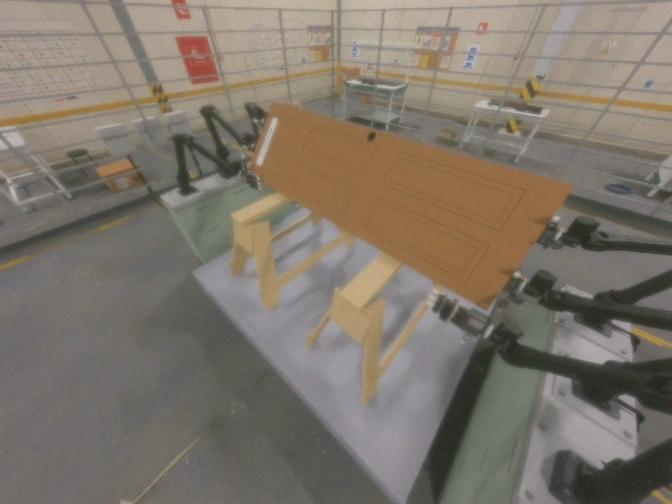

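move(
  arm6={"target": [-0.12, 0.90, 1.155, 0.5, 0.5, 0.5, -0.5], "speed": 0.08},
  arm2={"target": [-0.07, -0.925, 1.31, 0.289, -0.289, 0.645, 0.645], "speed": 0.05},
  arm5={"target": [-0.04, 0.925, 1.31, 0.645, 0.645, -0.289, 0.289], "speed": 0.05},
  arm3={"target": [0.10, -0.928, 1.50, 0.289, -0.289, 0.645, 0.645], "speed": 0.05},
  arm4={"target": [0.12, 0.928, 1.50, 0.645, 0.645, -0.289, 0.289], "speed": 0.05},
  cameras=["cam_high"],
)

Scene clock: 199.67 s.
Joint torques (N m): arm1=[-0.91 -13.8 7.53 2.71 0.06 -0.4] | arm2=[6.01 -10.58 11.84 3.18 -0.6 -0.68] | arm3=[1.73 -12.28 15.47 5.45 -0.96 -0.64] | arm4=[-2.78 -15.97 16.92 6.95 0.97 0.93] | arm5=[-1.61 -14.04 11.99 5.26 0.26 0.05] | arm6=[3.25 -14.56 6.42 3.23 -0.68 0.14]
Motor temperatures (°C): arm1=[23 23 30 20 18 20] | arm2=[22 21 33 22 21 21] | arm3=[19 25 36 21 20 21] | arm4=[23 26 27 23 23 21] | arm5=[21 21 27 20 20 20] | arm6=[22 25 31 24 21 21]
Heat: arm1: hottest joint3_rad 30 °C; arm2: hottest joint3_rad 33 °C; arm3: hottest joint3_rad 36 °C; arm4: hottest joint3_rad 27 °C; arm5: hottest joint3_rad 27 °C; arm6: hottest joint3_rad 31 °C.
move: arm2 off_target; arm3 off_target; arm4 off_target; arm5 off_target; arm6 off_target
Joint velocities: within noise
arm1: as last shown
arm1.joint_positions: joint1_rad=-0.395 joint2_rad=+1.788 joint3_rad=+0.829 joint4_rad=+0.926 joint5_rad=-0.470 joint6_rad=+1.606 hand_index_mcp=+0.751 hand_index_abd=+0.010 hand_index_pip=+0.573 hand_index_dip=+0.694 hand_middle_mcp=+0.753 hand_middle_abd=+0.009 hand_middle_pip=+0.573 hand_middle_dip=+0.692 hand_ring_mcp=+0.750 hand_ring_abd=+0.011 hand_ring_pip=+0.576 hand_ring_dip=+0.692 hand_thumb_cmc=+0.713 hand_thumb_axl=+0.684 hand_thumb_mcp=+0.225 hand_thumb_ipl=+0.168 hand_current_limit=+0.400 hand_speed=-0.600
arm1.index_mcp_current_ma: 0
arm1.index_abd_current_ma: 6
arm1.index_pip_current_ma: -6
arm1.index_dip_current_ma: -4
arm1.middle_mcp_current_ma: -3
arm1.middle_pip_current_ma: 2
arm1.middle_dip_current_ma: 6
arm1.ring_mcp_current_ma: 0
arm1.ring_abd_current_ma: 2
arm1.ring_pip_current_ma: 6
arm1.ring_dip_current_ma: -3
arm1.thumb_cmc_current_ma: -6
arm1.thumb_axl_current_ma: 8
arm1.thumb_mcp_current_ma: 3
arm1.thumb_ipl_current_ma: -8
arm1.hand: x=-0.1546 y=-0.8970 z=+1.1278 quat_wxyz=(-0.511, +0.514, +0.499, +0.475)
arm1.hand_target: x=-0.1399 y=-0.9000 z=+1.1420 quat_wxyz=(-0.500, +0.500, +0.500, +0.500)
arm2.joint_positions: joint1_rad=-0.083 joint2_rad=+1.400 joint3_rad=+0.781 joint4_rad=+0.546 joint5_rad=+0.051 joint6_rad=-0.778 hand_index_mcp=+0.768 hand_index_abd=-0.004 hand_index_pip=+0.582 hand_index_dip=+0.696 hand_middle_mcp=+0.764 hand_middle_abd=-0.004 hand_middle_pip=+0.578 hand_middle_dip=+0.696 hand_ring_mcp=+0.765 hand_ring_abd=-0.004 hand_ring_pip=+0.578 hand_ring_dip=+0.696 hand_thumb_cmc=-0.583 hand_thumb_axl=+0.685 hand_thumb_mcp=+0.226 hand_thumb_ipl=+0.167 hand_current_limit=+0.400 hand_speed=-0.600
arm2.joint_status: not commanded
arm2.hand_state: goal,goal,goal,goal,goal,goal,goal,goal,goal,goal,goal,goal,goal,goal,goal,goal
arm2.index_mcp_current_ma: -10
arm2.index_abd_current_ma: -9
arm2.index_pip_current_ma: 6
arm2.index_dip_current_ma: -16
arm2.middle_mcp_current_ma: -6
arm2.middle_abd_current_ma: 4
arm2.middle_pip_current_ma: 17
arm2.middle_dip_current_ma: -6
arm2.ring_mcp_current_ma: 2
arm2.ring_abd_current_ma: -10
arm2.ring_pip_current_ma: 12
arm2.ring_dip_current_ma: -8
arm2.thumb_cmc_current_ma: 3
arm2.thumb_axl_current_ma: 4
arm2.thumb_mcp_current_ma: 13
arm2.thumb_ipl_current_ma: 7
arm2.hand_goal_index_mcp: 0.754
arm2.hand_goal_index_abd: 0.000
arm2.hand_goal_index_pip: 0.576
arm2.hand_goal_index_dip: 0.696
arm2.hand_goal_middle_mcp: 0.754
arm2.hand_goal_middle_abd: 0.000
arm2.hand_goal_middle_pip: 0.576
arm2.hand_goal_middle_dip: 0.696
arm2.hand_goal_ring_mcp: 0.754
arm2.hand_goal_ring_abd: 0.000
arm2.hand_goal_ring_pip: 0.576
arm2.hand_goal_ring_dip: 0.696
arm2.hand_goal_thumb_cmc: -0.570
arm2.hand_goal_thumb_axl: 0.678
arm2.hand_goal_thumb_mcp: 0.226
arm2.hand_goal_thumb_ipl: 0.168
arm2.hand: x=-0.0290 y=-0.9209 z=+1.2910 quat_wxyz=(+0.282, -0.254, +0.683, +0.625)
arm2.hand_target: x=-0.0685 y=-0.9266 z=+1.3094 quat_wxyz=(+0.289, -0.288, +0.646, +0.645)
arm2.hand_status: off_target (0.045 m and 6.4 deg from the pose sent, 0.080 m and 5.1 deg at the start)
arm3.joint_positions: joint1_rad=+0.594 joint2_rad=+1.347 joint3_rad=+1.128 joint4_rad=+0.007 joint5_rad=+0.661 joint6_rad=-0.754 hand_index_mcp=+0.775 hand_index_abd=-0.025 hand_index_pip=+0.593 hand_index_dip=+0.696 hand_middle_mcp=+0.772 hand_middle_abd=-0.019 hand_middle_pip=+0.589 hand_middle_dip=+0.696 hand_ring_mcp=+0.772 hand_ring_abd=-0.017 hand_ring_pip=+0.587 hand_ring_dip=+0.696 hand_thumb_cmc=-0.580 hand_thumb_axl=+0.701 hand_thumb_mcp=+0.244 hand_thumb_ipl=+0.168 hand_current_limit=+0.400 hand_speed=-0.600
arm3.joint_status: not commanded
arm3.hand_state: blocked,blocked,goal,goal,goal,goal,goal,goal,goal,goal,goal,goal,goal,blocked,goal,goal
arm3.index_mcp_current_ma: 18
arm3.index_abd_current_ma: -14
arm3.index_pip_current_ma: 6
arm3.index_dip_current_ma: 3
arm3.middle_mcp_current_ma: 12
arm3.middle_abd_current_ma: -15
arm3.middle_pip_current_ma: 16
arm3.middle_dip_current_ma: -6
arm3.ring_mcp_current_ma: 24
arm3.ring_abd_current_ma: -12
arm3.ring_pip_current_ma: 10
arm3.ring_dip_current_ma: -11
arm3.thumb_cmc_current_ma: -2
arm3.thumb_axl_current_ma: 31
arm3.thumb_mcp_current_ma: 24
arm3.thumb_ipl_current_ma: -6
arm3.hand_goal_index_mcp: 0.754
arm3.hand_goal_index_abd: 0.000
arm3.hand_goal_index_pip: 0.576
arm3.hand_goal_index_dip: 0.696
arm3.hand_goal_middle_mcp: 0.754
arm3.hand_goal_middle_abd: 0.000
arm3.hand_goal_middle_pip: 0.576
arm3.hand_goal_middle_dip: 0.696
arm3.hand_goal_ring_mcp: 0.754
arm3.hand_goal_ring_abd: 0.000
arm3.hand_goal_ring_pip: 0.576
arm3.hand_goal_ring_dip: 0.696
arm3.hand_goal_thumb_cmc: -0.570
arm3.hand_goal_thumb_axl: 0.678
arm3.hand_goal_thumb_mcp: 0.226
arm3.hand_goal_thumb_ipl: 0.168
arm3.on_its_own: hand_thumb_cmc moved +0.036 to your old target -0.571
arm3.hand: x=+0.1260 y=-0.9088 z=+1.3917 quat_wxyz=(+0.298, -0.301, +0.701, +0.574)
arm3.hand_target: x=+0.1110 y=-0.9345 z=+1.4838 quat_wxyz=(+0.291, -0.286, +0.648, +0.644)
arm3.hand_status: off_target (0.113 m and 10.5 deg from the pose sent, 0.071 m and 6.7 deg at the start; pose on its path clipped on 28 of 89 steps)
arm4.joint_positions: joint1_rad=-0.442 joint2_rad=+1.304 joint3_rad=+1.053 joint4_rad=+0.026 joint5_rad=-0.578 joint6_rad=+0.737 hand_index_mcp=+0.770 hand_index_abd=+0.018 hand_index_pip=+0.582 hand_index_dip=+0.700 hand_middle_mcp=+0.770 hand_middle_abd=+0.021 hand_middle_pip=+0.583 hand_middle_dip=+0.700 hand_ring_mcp=+0.769 hand_ring_abd=+0.011 hand_ring_pip=+0.584 hand_ring_dip=+0.701 hand_thumb_cmc=-0.547 hand_thumb_axl=+0.677 hand_thumb_mcp=+0.225 hand_thumb_ipl=+0.165 hand_current_limit=+0.400 hand_speed=-0.600
arm4.joint_status: not commanded
arm4.hand_state: goal,goal,goal,goal,goal,blocked,goal,goal,goal,goal,goal,goal,blocked,goal,goal,goal
arm4.index_mcp_current_ma: 58
arm4.index_abd_current_ma: 38
arm4.index_pip_current_ma: 26
arm4.index_dip_current_ma: 13
arm4.middle_mcp_current_ma: 50
arm4.middle_abd_current_ma: 42
arm4.middle_pip_current_ma: 20
arm4.middle_dip_current_ma: 3
arm4.ring_mcp_current_ma: 34
arm4.ring_abd_current_ma: 24
arm4.ring_pip_current_ma: 14
arm4.ring_dip_current_ma: 24
arm4.thumb_cmc_current_ma: 63
arm4.thumb_axl_current_ma: -8
arm4.thumb_mcp_current_ma: 9
arm4.thumb_ipl_current_ma: -4
arm4.hand_goal_index_mcp: 0.754
arm4.hand_goal_index_abd: 0.000
arm4.hand_goal_index_pip: 0.576
arm4.hand_goal_index_dip: 0.696
arm4.hand_goal_middle_mcp: 0.754
arm4.hand_goal_middle_abd: 0.000
arm4.hand_goal_middle_pip: 0.576
arm4.hand_goal_middle_dip: 0.696
arm4.hand_goal_ring_mcp: 0.754
arm4.hand_goal_ring_abd: 0.000
arm4.hand_goal_ring_pip: 0.576
arm4.hand_goal_ring_dip: 0.696
arm4.hand_goal_thumb_cmc: -0.570
arm4.hand_goal_thumb_axl: 0.678
arm4.hand_goal_thumb_mcp: 0.226
arm4.hand_goal_thumb_ipl: 0.168
arm4.hand: x=+0.1661 y=+0.9063 z=+1.3766 quat_wxyz=(+0.569, +0.712, -0.286, +0.295)
arm4.hand_target: x=+0.1391 y=+0.9308 z=+1.4662 quat_wxyz=(+0.643, +0.648, -0.285, +0.291)
arm4.hand_status: off_target (0.133 m and 11.6 deg from the pose sent, 0.102 m and 9.3 deg at the start; pose on its path clipped on 46 of 89 steps)
arm5.joint_positions: joint1_rad=+0.035 joint2_rad=+1.480 joint3_rad=+0.690 joint4_rad=+0.688 joint5_rad=+0.060 joint6_rad=+0.823 hand_index_mcp=+0.774 hand_index_abd=+0.002 hand_index_pip=+0.585 hand_index_dip=+0.696 hand_middle_mcp=+0.776 hand_middle_abd=+0.002 hand_middle_pip=+0.583 hand_middle_dip=+0.696 hand_ring_mcp=+0.773 hand_ring_abd=+0.002 hand_ring_pip=+0.585 hand_ring_dip=+0.697 hand_thumb_cmc=-0.554 hand_thumb_axl=+0.680 hand_thumb_mcp=+0.224 hand_thumb_ipl=+0.168 hand_current_limit=+0.400 hand_speed=-0.600
arm5.joint_status: not commanded
arm5.hand_state: goal,goal,goal,goal,blocked,goal,goal,goal,goal,goal,goal,goal,goal,goal,goal,goal
arm5.index_mcp_current_ma: 13
arm5.index_abd_current_ma: 5
arm5.index_pip_current_ma: 3
arm5.index_dip_current_ma: -2
arm5.middle_mcp_current_ma: 3
arm5.middle_abd_current_ma: 1
arm5.middle_pip_current_ma: 3
arm5.middle_dip_current_ma: -8
arm5.ring_mcp_current_ma: -2
arm5.ring_abd_current_ma: 1
arm5.ring_pip_current_ma: 1
arm5.ring_dip_current_ma: 3
arm5.thumb_cmc_current_ma: 9
arm5.thumb_axl_current_ma: -4
arm5.thumb_mcp_current_ma: -8
arm5.thumb_ipl_current_ma: 5
arm5.hand_goal_index_mcp: 0.754
arm5.hand_goal_index_abd: 0.000
arm5.hand_goal_index_pip: 0.576
arm5.hand_goal_index_dip: 0.696
arm5.hand_goal_middle_mcp: 0.754
arm5.hand_goal_middle_abd: 0.000
arm5.hand_goal_middle_pip: 0.576
arm5.hand_goal_middle_dip: 0.696
arm5.hand_goal_ring_mcp: 0.754
arm5.hand_goal_ring_abd: 0.000
arm5.hand_goal_ring_pip: 0.576
arm5.hand_goal_ring_dip: 0.696
arm5.hand_goal_thumb_cmc: -0.570
arm5.hand_goal_thumb_axl: 0.678
arm5.hand_goal_thumb_mcp: 0.226
arm5.hand_goal_thumb_ipl: 0.168
arm5.hand: x=-0.0211 y=+0.9270 z=+1.2672 quat_wxyz=(+0.606, +0.691, -0.284, +0.274)
arm5.hand_target: x=-0.0395 y=+0.9271 z=+1.3092 quat_wxyz=(+0.645, +0.646, -0.288, +0.289)
arm5.hand_status: off_target (0.047 m and 7.1 deg from the pose sent, 0.094 m and 8.2 deg at the start)
arm6.joint_positions: joint1_rad=+0.439 joint2_rad=+1.760 joint3_rad=+0.888 joint4_rad=+0.846 joint5_rad=+0.506 joint6_rad=-1.569 hand_index_mcp=+0.753 hand_index_abd=-0.022 hand_index_pip=+0.576 hand_index_dip=+0.695 hand_middle_mcp=+0.754 hand_middle_abd=-0.020 hand_middle_pip=+0.575 hand_middle_dip=+0.695 hand_ring_mcp=+0.750 hand_ring_abd=-0.018 hand_ring_pip=+0.574 hand_ring_dip=+0.698 hand_thumb_cmc=+0.714 hand_thumb_axl=+0.675 hand_thumb_mcp=+0.227 hand_thumb_ipl=+0.168 hand_current_limit=+0.400 hand_speed=-0.600
arm6.joint_status: not commanded
arm6.hand_state: goal,blocked,goal,goal,goal,goal,goal,goal,goal,goal,goal,goal,goal,goal,goal,goal
arm6.index_mcp_current_ma: 8
arm6.index_abd_current_ma: -6
arm6.index_pip_current_ma: 6
arm6.index_dip_current_ma: -8
arm6.middle_mcp_current_ma: 11
arm6.middle_abd_current_ma: -7
arm6.middle_pip_current_ma: -8
arm6.middle_dip_current_ma: -2
arm6.ring_mcp_current_ma: 5
arm6.ring_abd_current_ma: -4
arm6.ring_pip_current_ma: 3
arm6.ring_dip_current_ma: 4
arm6.thumb_cmc_current_ma: 0
arm6.thumb_axl_current_ma: -9
arm6.thumb_mcp_current_ma: 0
arm6.thumb_ipl_current_ma: 13
arm6.hand_goal_index_mcp: 0.754
arm6.hand_goal_index_abd: 0.000
arm6.hand_goal_index_pip: 0.576
arm6.hand_goal_index_dip: 0.696
arm6.hand_goal_middle_mcp: 0.754
arm6.hand_goal_middle_abd: 0.000
arm6.hand_goal_middle_pip: 0.576
arm6.hand_goal_middle_dip: 0.696
arm6.hand_goal_ring_mcp: 0.754
arm6.hand_goal_ring_abd: 0.000
arm6.hand_goal_ring_pip: 0.576
arm6.hand_goal_ring_dip: 0.696
arm6.hand_goal_thumb_cmc: 0.714
arm6.hand_goal_thumb_axl: 0.678
arm6.hand_goal_thumb_mcp: 0.226
arm6.hand_goal_thumb_ipl: 0.168
arm6.hand: x=-0.1343 y=+0.8887 z=+1.1453 quat_wxyz=(+0.481, +0.511, +0.499, -0.509)
arm6.hand_target: x=-0.1203 y=+0.8998 z=+1.1547 quat_wxyz=(+0.500, +0.500, +0.500, -0.500)
arm6.hand_status: off_target (0.021 m and 2.7 deg from the pose sent, 0.125 m and 3.5 deg at the start)

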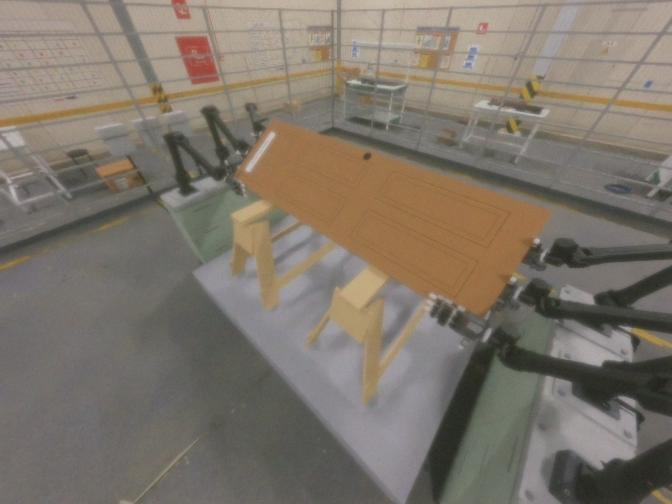

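move(
  arm1={"target": [-0.20, -0.90, 1.142, -0.5, 0.5, 0.5, 0.5], "speed": 0.04},
  arm6={"target": [-0.17, 0.90, 1.155, 0.5, 0.5, 0.5, -0.5], "speed": 0.04},
  arm2={"target": [-0.10, -0.925, 1.34, 0.183, -0.183, 0.683, 0.683], "speed": 0.05},
  arm5={"target": [-0.08, 0.925, 1.34, 0.683, 0.683, -0.183, 0.183], "speed": 0.05},
  arm3={"target": [0.12, -0.932, 1.484, 0.183, -0.183, 0.683, 0.683], "speed": 0.05},
  arm4={"target": [0.15, 0.932, 1.47, 0.683, 0.683, -0.183, 0.183], "speed": 0.05},
  cameras=["cam_high"],
)

Scene clock: 204.60 s.
Joint torques (N m): arm1=[0.15 -12.57 7.73 2.77 0 -0.08] | arm2=[3.96 -16.85 13.08 5.12 -0.31 -0.89] | arm3=[0.79 -17.49 9.02 5.89 0.58 -0.33] | arm4=[-0.79 -21.54 9.2 7.92 -0.99 0.6] | arm5=[-2.08 -19.66 9.09 8.18 -0.03 0.66] | arm6=[2.32 -14.04 6.32 3.43 -0.31 0.09]
Motor temperatures (°C): arm1=[23 23 30 20 18 20] | arm2=[22 21 33 22 21 21] | arm3=[19 25 36 22 19 21] | arm4=[23 26 27 23 23 21] | arm5=[21 21 27 20 20 20] | arm6=[22 25 30 24 21 21]
Heat: arm1: hottest joint3_rad 30 °C; arm2: hottest joint3_rad 33 °C; arm3: hottest joint3_rad 36 °C; arm4: hottest joint3_rad 27 °C; arm5: hottest joint3_rad 27 °C; arm6: hottest joint3_rad 30 °C.
move: arm1 off_target; arm2 off_target; arm3 off_target; arm4 off_target; arm5 off_target; arm6 off_target
Joint velocities: within noise
arm1.joint_positions: joint1_rad=-0.288 joint2_rad=+1.740 joint3_rad=+0.753 joint4_rad=+0.952 joint5_rad=-0.347 joint6_rad=+1.577 hand_index_mcp=+0.751 hand_index_abd=+0.010 hand_index_pip=+0.573 hand_index_dip=+0.694 hand_middle_mcp=+0.753 hand_middle_abd=+0.009 hand_middle_pip=+0.573 hand_middle_dip=+0.692 hand_ring_mcp=+0.750 hand_ring_abd=+0.011 hand_ring_pip=+0.576 hand_ring_dip=+0.691 hand_thumb_cmc=+0.712 hand_thumb_axl=+0.684 hand_thumb_mcp=+0.225 hand_thumb_ipl=+0.168 hand_current_limit=+0.400 hand_speed=-0.600
arm1.joint_status: not commanded
arm1.hand_state: goal,goal,goal,goal,goal,goal,goal,goal,goal,goal,goal,goal,goal,goal,goal,goal
arm1.index_mcp_current_ma: -3
arm1.index_abd_current_ma: 0
arm1.index_pip_current_ma: 0
arm1.index_dip_current_ma: -9
arm1.middle_mcp_current_ma: -15
arm1.middle_abd_current_ma: -5
arm1.middle_pip_current_ma: -2
arm1.middle_dip_current_ma: 5
arm1.ring_mcp_current_ma: 4
arm1.ring_abd_current_ma: -1
arm1.ring_pip_current_ma: 10
arm1.ring_dip_current_ma: -2
arm1.thumb_cmc_current_ma: 4
arm1.thumb_axl_current_ma: 1
arm1.thumb_mcp_current_ma: -4
arm1.thumb_ipl_current_ma: 6
arm1.hand_goal_index_mcp: 0.754
arm1.hand_goal_index_abd: 0.000
arm1.hand_goal_index_pip: 0.576
arm1.hand_goal_index_dip: 0.696
arm1.hand_goal_middle_mcp: 0.754
arm1.hand_goal_middle_abd: 0.000
arm1.hand_goal_middle_pip: 0.576
arm1.hand_goal_middle_dip: 0.696
arm1.hand_goal_ring_mcp: 0.754
arm1.hand_goal_ring_abd: 0.000
arm1.hand_goal_ring_pip: 0.576
arm1.hand_goal_ring_dip: 0.696
arm1.hand_goal_thumb_cmc: 0.714
arm1.hand_goal_thumb_axl: 0.678
arm1.hand_goal_thumb_mcp: 0.226
arm1.hand_goal_thumb_ipl: 0.168
arm1.hand: x=-0.2051 y=-0.9037 z=+1.1309 quat_wxyz=(-0.499, +0.510, +0.504, +0.487)
arm1.hand_target: x=-0.2000 y=-0.9003 z=+1.1420 quat_wxyz=(-0.500, +0.500, +0.500, +0.500)
arm1.hand_status: off_target (0.013 m and 2.0 deg from the pose sent, 0.048 m and 3.5 deg at the start)
arm2.joint_positions: joint1_rad=-0.006 joint2_rad=+1.623 joint3_rad=+0.617 joint4_rad=+0.765 joint5_rad=+0.110 joint6_rad=-0.435 hand_index_mcp=+0.771 hand_index_abd=-0.004 hand_index_pip=+0.582 hand_index_dip=+0.696 hand_middle_mcp=+0.771 hand_middle_abd=-0.004 hand_middle_pip=+0.578 hand_middle_dip=+0.696 hand_ring_mcp=+0.773 hand_ring_abd=-0.004 hand_ring_pip=+0.578 hand_ring_dip=+0.696 hand_thumb_cmc=-0.579 hand_thumb_axl=+0.674 hand_thumb_mcp=+0.226 hand_thumb_ipl=+0.167 hand_current_limit=+0.400 hand_speed=-0.600
arm2.joint_status: not commanded
arm2.hand_state: goal,goal,goal,goal,goal,goal,goal,goal,goal,goal,goal,goal,goal,goal,goal,goal
arm2.index_mcp_current_ma: 0
arm2.index_abd_current_ma: -3
arm2.index_pip_current_ma: 0
arm2.index_dip_current_ma: -4
arm2.middle_mcp_current_ma: -6
arm2.middle_abd_current_ma: 8
arm2.middle_pip_current_ma: 13
arm2.middle_dip_current_ma: -12
arm2.ring_mcp_current_ma: 4
arm2.ring_abd_current_ma: -17
arm2.ring_pip_current_ma: 9
arm2.ring_dip_current_ma: -6
arm2.thumb_cmc_current_ma: 9
arm2.thumb_axl_current_ma: 10
arm2.thumb_mcp_current_ma: 10
arm2.thumb_ipl_current_ma: 16
arm2.hand_goal_index_mcp: 0.754
arm2.hand_goal_index_abd: 0.000
arm2.hand_goal_index_pip: 0.576
arm2.hand_goal_index_dip: 0.696
arm2.hand_goal_middle_mcp: 0.754
arm2.hand_goal_middle_abd: 0.000
arm2.hand_goal_middle_pip: 0.576
arm2.hand_goal_middle_dip: 0.696
arm2.hand_goal_ring_mcp: 0.754
arm2.hand_goal_ring_abd: 0.000
arm2.hand_goal_ring_pip: 0.576
arm2.hand_goal_ring_dip: 0.696
arm2.hand_goal_thumb_cmc: -0.570
arm2.hand_goal_thumb_axl: 0.678
arm2.hand_goal_thumb_mcp: 0.226
arm2.hand_goal_thumb_ipl: 0.168
arm2.hand: x=-0.0353 y=-0.9349 z=+1.1463 quat_wxyz=(+0.158, -0.159, +0.767, +0.602)
arm2.hand_target: x=-0.0643 y=-0.9373 z=+1.2369 quat_wxyz=(+0.184, -0.178, +0.686, +0.682)
arm2.hand_status: off_target (0.204 m and 14.0 deg from the pose sent, 0.086 m and 15.5 deg at the start; pose on its path clipped on 75 of 123 steps)
arm3.joint_positions: joint1_rad=+0.566 joint2_rad=+1.737 joint3_rad=+0.758 joint4_rad=+0.746 joint5_rad=+0.580 joint6_rad=-0.472 hand_index_mcp=+0.782 hand_index_abd=-0.025 hand_index_pip=+0.593 hand_index_dip=+0.696 hand_middle_mcp=+0.783 hand_middle_abd=-0.019 hand_middle_pip=+0.589 hand_middle_dip=+0.696 hand_ring_mcp=+0.787 hand_ring_abd=-0.017 hand_ring_pip=+0.587 hand_ring_dip=+0.696 hand_thumb_cmc=-0.582 hand_thumb_axl=+0.690 hand_thumb_mcp=+0.234 hand_thumb_ipl=+0.168 hand_current_limit=+0.400 hand_speed=-0.600
arm3.joint_status: not commanded
arm3.hand_state: blocked,blocked,goal,goal,blocked,goal,goal,goal,blocked,goal,goal,goal,goal,goal,goal,goal
arm3.index_mcp_current_ma: 27
arm3.index_abd_current_ma: -11
arm3.index_pip_current_ma: 2
arm3.index_dip_current_ma: 0
arm3.middle_mcp_current_ma: 25
arm3.middle_abd_current_ma: -15
arm3.middle_pip_current_ma: 18
arm3.middle_dip_current_ma: -5
arm3.ring_mcp_current_ma: 35
arm3.ring_abd_current_ma: -12
arm3.ring_pip_current_ma: 13
arm3.ring_dip_current_ma: -8
arm3.thumb_cmc_current_ma: 1
arm3.thumb_axl_current_ma: 17
arm3.thumb_mcp_current_ma: 15
arm3.thumb_ipl_current_ma: -6
arm3.hand_goal_index_mcp: 0.754
arm3.hand_goal_index_abd: 0.000
arm3.hand_goal_index_pip: 0.576
arm3.hand_goal_index_dip: 0.696
arm3.hand_goal_middle_mcp: 0.754
arm3.hand_goal_middle_abd: 0.000
arm3.hand_goal_middle_pip: 0.576
arm3.hand_goal_middle_dip: 0.696
arm3.hand_goal_ring_mcp: 0.754
arm3.hand_goal_ring_abd: 0.000
arm3.hand_goal_ring_pip: 0.576
arm3.hand_goal_ring_dip: 0.696
arm3.hand_goal_thumb_cmc: -0.570
arm3.hand_goal_thumb_axl: 0.678
arm3.hand_goal_thumb_mcp: 0.226
arm3.hand_goal_thumb_ipl: 0.168
arm3.hand: x=+0.1556 y=-0.9112 z=+1.1401 quat_wxyz=(+0.195, -0.221, +0.739, +0.606)
arm3.hand_target: x=+0.1494 y=-0.9210 z=+1.2348 quat_wxyz=(+0.183, -0.181, +0.685, +0.681)
arm3.hand_status: off_target (0.346 m and 11.8 deg from the pose sent, 0.095 m and 22.8 deg at the start; pose on its path clipped on 117 of 123 steps)
arm4.joint_positions: joint1_rad=-0.416 joint2_rad=+1.710 joint3_rad=+0.633 joint4_rad=+0.815 joint5_rad=-0.470 joint6_rad=+0.450 hand_index_mcp=+0.768 hand_index_abd=+0.014 hand_index_pip=+0.582 hand_index_dip=+0.700 hand_middle_mcp=+0.768 hand_middle_abd=+0.014 hand_middle_pip=+0.582 hand_middle_dip=+0.700 hand_ring_mcp=+0.771 hand_ring_abd=+0.009 hand_ring_pip=+0.584 hand_ring_dip=+0.701 hand_thumb_cmc=-0.554 hand_thumb_axl=+0.677 hand_thumb_mcp=+0.225 hand_thumb_ipl=+0.165 hand_current_limit=+0.400 hand_speed=-0.600
arm4.joint_status: not commanded
arm4.hand_state: goal,goal,goal,goal,goal,goal,goal,goal,goal,goal,goal,goal,goal,goal,goal,goal
arm4.index_mcp_current_ma: 50
arm4.index_abd_current_ma: 28
arm4.index_pip_current_ma: 26
arm4.index_dip_current_ma: 18
arm4.middle_mcp_current_ma: 38
arm4.middle_abd_current_ma: 38
arm4.middle_pip_current_ma: 17
arm4.middle_dip_current_ma: 10
arm4.ring_mcp_current_ma: 44
arm4.ring_abd_current_ma: 19
arm4.ring_pip_current_ma: 19
arm4.ring_dip_current_ma: 23
arm4.thumb_cmc_current_ma: 49
arm4.thumb_axl_current_ma: -13
arm4.thumb_mcp_current_ma: 6
arm4.thumb_ipl_current_ma: -18
arm4.hand_goal_index_mcp: 0.754
arm4.hand_goal_index_abd: 0.000
arm4.hand_goal_index_pip: 0.576
arm4.hand_goal_index_dip: 0.696
arm4.hand_goal_middle_mcp: 0.754
arm4.hand_goal_middle_abd: 0.000
arm4.hand_goal_middle_pip: 0.576
arm4.hand_goal_middle_dip: 0.696
arm4.hand_goal_ring_mcp: 0.754
arm4.hand_goal_ring_abd: 0.000
arm4.hand_goal_ring_pip: 0.576
arm4.hand_goal_ring_dip: 0.696
arm4.hand_goal_thumb_cmc: -0.570
arm4.hand_goal_thumb_axl: 0.678
arm4.hand_goal_thumb_mcp: 0.226
arm4.hand_goal_thumb_ipl: 0.168
arm4.hand: x=+0.1922 y=+0.9314 z=+1.1270 quat_wxyz=(+0.597, +0.752, -0.214, +0.180)
arm4.hand_target: x=+0.1832 y=+0.9356 z=+1.2216 quat_wxyz=(+0.680, +0.687, -0.180, +0.183)
arm4.hand_status: off_target (0.346 m and 13.1 deg from the pose sent, 0.098 m and 22.1 deg at the start; pose on its path clipped on 118 of 123 steps)
arm5.joint_positions: joint1_rad=-0.027 joint2_rad=+1.802 joint3_rad=+0.568 joint4_rad=+0.987 joint5_rad=-0.009 joint6_rad=+0.445 hand_index_mcp=+0.777 hand_index_abd=+0.003 hand_index_pip=+0.585 hand_index_dip=+0.696 hand_middle_mcp=+0.781 hand_middle_abd=+0.003 hand_middle_pip=+0.584 hand_middle_dip=+0.696 hand_ring_mcp=+0.778 hand_ring_abd=+0.002 hand_ring_pip=+0.584 hand_ring_dip=+0.696 hand_thumb_cmc=-0.554 hand_thumb_axl=+0.680 hand_thumb_mcp=+0.224 hand_thumb_ipl=+0.168 hand_current_limit=+0.400 hand_speed=-0.600
arm5.joint_status: not commanded
arm5.hand_state: blocked,goal,goal,goal,blocked,goal,goal,goal,blocked,goal,goal,goal,goal,goal,goal,goal
arm5.index_mcp_current_ma: 8
arm5.index_abd_current_ma: 7
arm5.index_pip_current_ma: 5
arm5.index_dip_current_ma: -1
arm5.middle_mcp_current_ma: 7
arm5.middle_abd_current_ma: 1
arm5.middle_pip_current_ma: 2
arm5.middle_dip_current_ma: -6
arm5.ring_mcp_current_ma: -4
arm5.ring_abd_current_ma: 3
arm5.ring_pip_current_ma: 2
arm5.ring_dip_current_ma: 2
arm5.thumb_cmc_current_ma: 7
arm5.thumb_axl_current_ma: 1
arm5.thumb_mcp_current_ma: -7
arm5.thumb_ipl_current_ma: 10
arm5.hand_goal_index_mcp: 0.754
arm5.hand_goal_index_abd: 0.000
arm5.hand_goal_index_pip: 0.576
arm5.hand_goal_index_dip: 0.696
arm5.hand_goal_middle_mcp: 0.754
arm5.hand_goal_middle_abd: 0.000
arm5.hand_goal_middle_pip: 0.576
arm5.hand_goal_middle_dip: 0.696
arm5.hand_goal_ring_mcp: 0.754
arm5.hand_goal_ring_abd: 0.000
arm5.hand_goal_ring_pip: 0.576
arm5.hand_goal_ring_dip: 0.696
arm5.hand_goal_thumb_cmc: -0.570
arm5.hand_goal_thumb_axl: 0.678
arm5.hand_goal_thumb_mcp: 0.226
arm5.hand_goal_thumb_ipl: 0.168
arm5.hand: x=-0.0244 y=+0.9443 z=+1.1358 quat_wxyz=(+0.591, +0.777, -0.158, +0.148)
arm5.hand_target: x=-0.0492 y=+0.9414 z=+1.2265 quat_wxyz=(+0.681, +0.686, -0.178, +0.183)
arm5.hand_status: off_target (0.212 m and 15.9 deg from the pose sent, 0.094 m and 17.9 deg at the start; pose on its path clipped on 82 of 123 steps)
arm6.joint_positions: joint1_rad=+0.363 joint2_rad=+1.724 joint3_rad=+0.826 joint4_rad=+0.865 joint5_rad=+0.399 joint6_rad=-1.565 hand_index_mcp=+0.753 hand_index_abd=-0.022 hand_index_pip=+0.576 hand_index_dip=+0.695 hand_middle_mcp=+0.754 hand_middle_abd=-0.020 hand_middle_pip=+0.575 hand_middle_dip=+0.695 hand_ring_mcp=+0.750 hand_ring_abd=-0.018 hand_ring_pip=+0.574 hand_ring_dip=+0.698 hand_thumb_cmc=+0.715 hand_thumb_axl=+0.675 hand_thumb_mcp=+0.227 hand_thumb_ipl=+0.168 hand_current_limit=+0.400 hand_speed=-0.600
arm6.joint_status: not commanded
arm6.hand_state: goal,blocked,goal,goal,goal,goal,goal,goal,goal,goal,goal,goal,goal,goal,goal,goal
arm6.index_mcp_current_ma: 13
arm6.index_abd_current_ma: -3
arm6.index_pip_current_ma: 5
arm6.index_dip_current_ma: -9
arm6.middle_mcp_current_ma: 5
arm6.middle_abd_current_ma: -7
arm6.middle_pip_current_ma: -7
arm6.middle_dip_current_ma: -1
arm6.ring_mcp_current_ma: 9
arm6.ring_abd_current_ma: -8
arm6.ring_pip_current_ma: 6
arm6.ring_dip_current_ma: 7
arm6.thumb_cmc_current_ma: 0
arm6.thumb_axl_current_ma: -9
arm6.thumb_mcp_current_ma: -3
arm6.thumb_ipl_current_ma: 9
arm6.hand_goal_index_mcp: 0.754
arm6.hand_goal_index_abd: 0.000
arm6.hand_goal_index_pip: 0.576
arm6.hand_goal_index_dip: 0.696
arm6.hand_goal_middle_mcp: 0.754
arm6.hand_goal_middle_abd: 0.000
arm6.hand_goal_middle_pip: 0.576
arm6.hand_goal_middle_dip: 0.696
arm6.hand_goal_ring_mcp: 0.754
arm6.hand_goal_ring_abd: 0.000
arm6.hand_goal_ring_pip: 0.576
arm6.hand_goal_ring_dip: 0.696
arm6.hand_goal_thumb_cmc: 0.714
arm6.hand_goal_thumb_axl: 0.678
arm6.hand_goal_thumb_mcp: 0.226
arm6.hand_goal_thumb_ipl: 0.168
arm6.hand: x=-0.1702 y=+0.8951 z=+1.1418 quat_wxyz=(+0.488, +0.506, +0.507, -0.498)
arm6.hand_target: x=-0.1700 y=+0.8999 z=+1.1549 quat_wxyz=(+0.500, +0.500, +0.500, -0.500)
arm6.hand_status: off_target (0.014 m and 1.8 deg from the pose sent, 0.039 m and 2.6 deg at the start)

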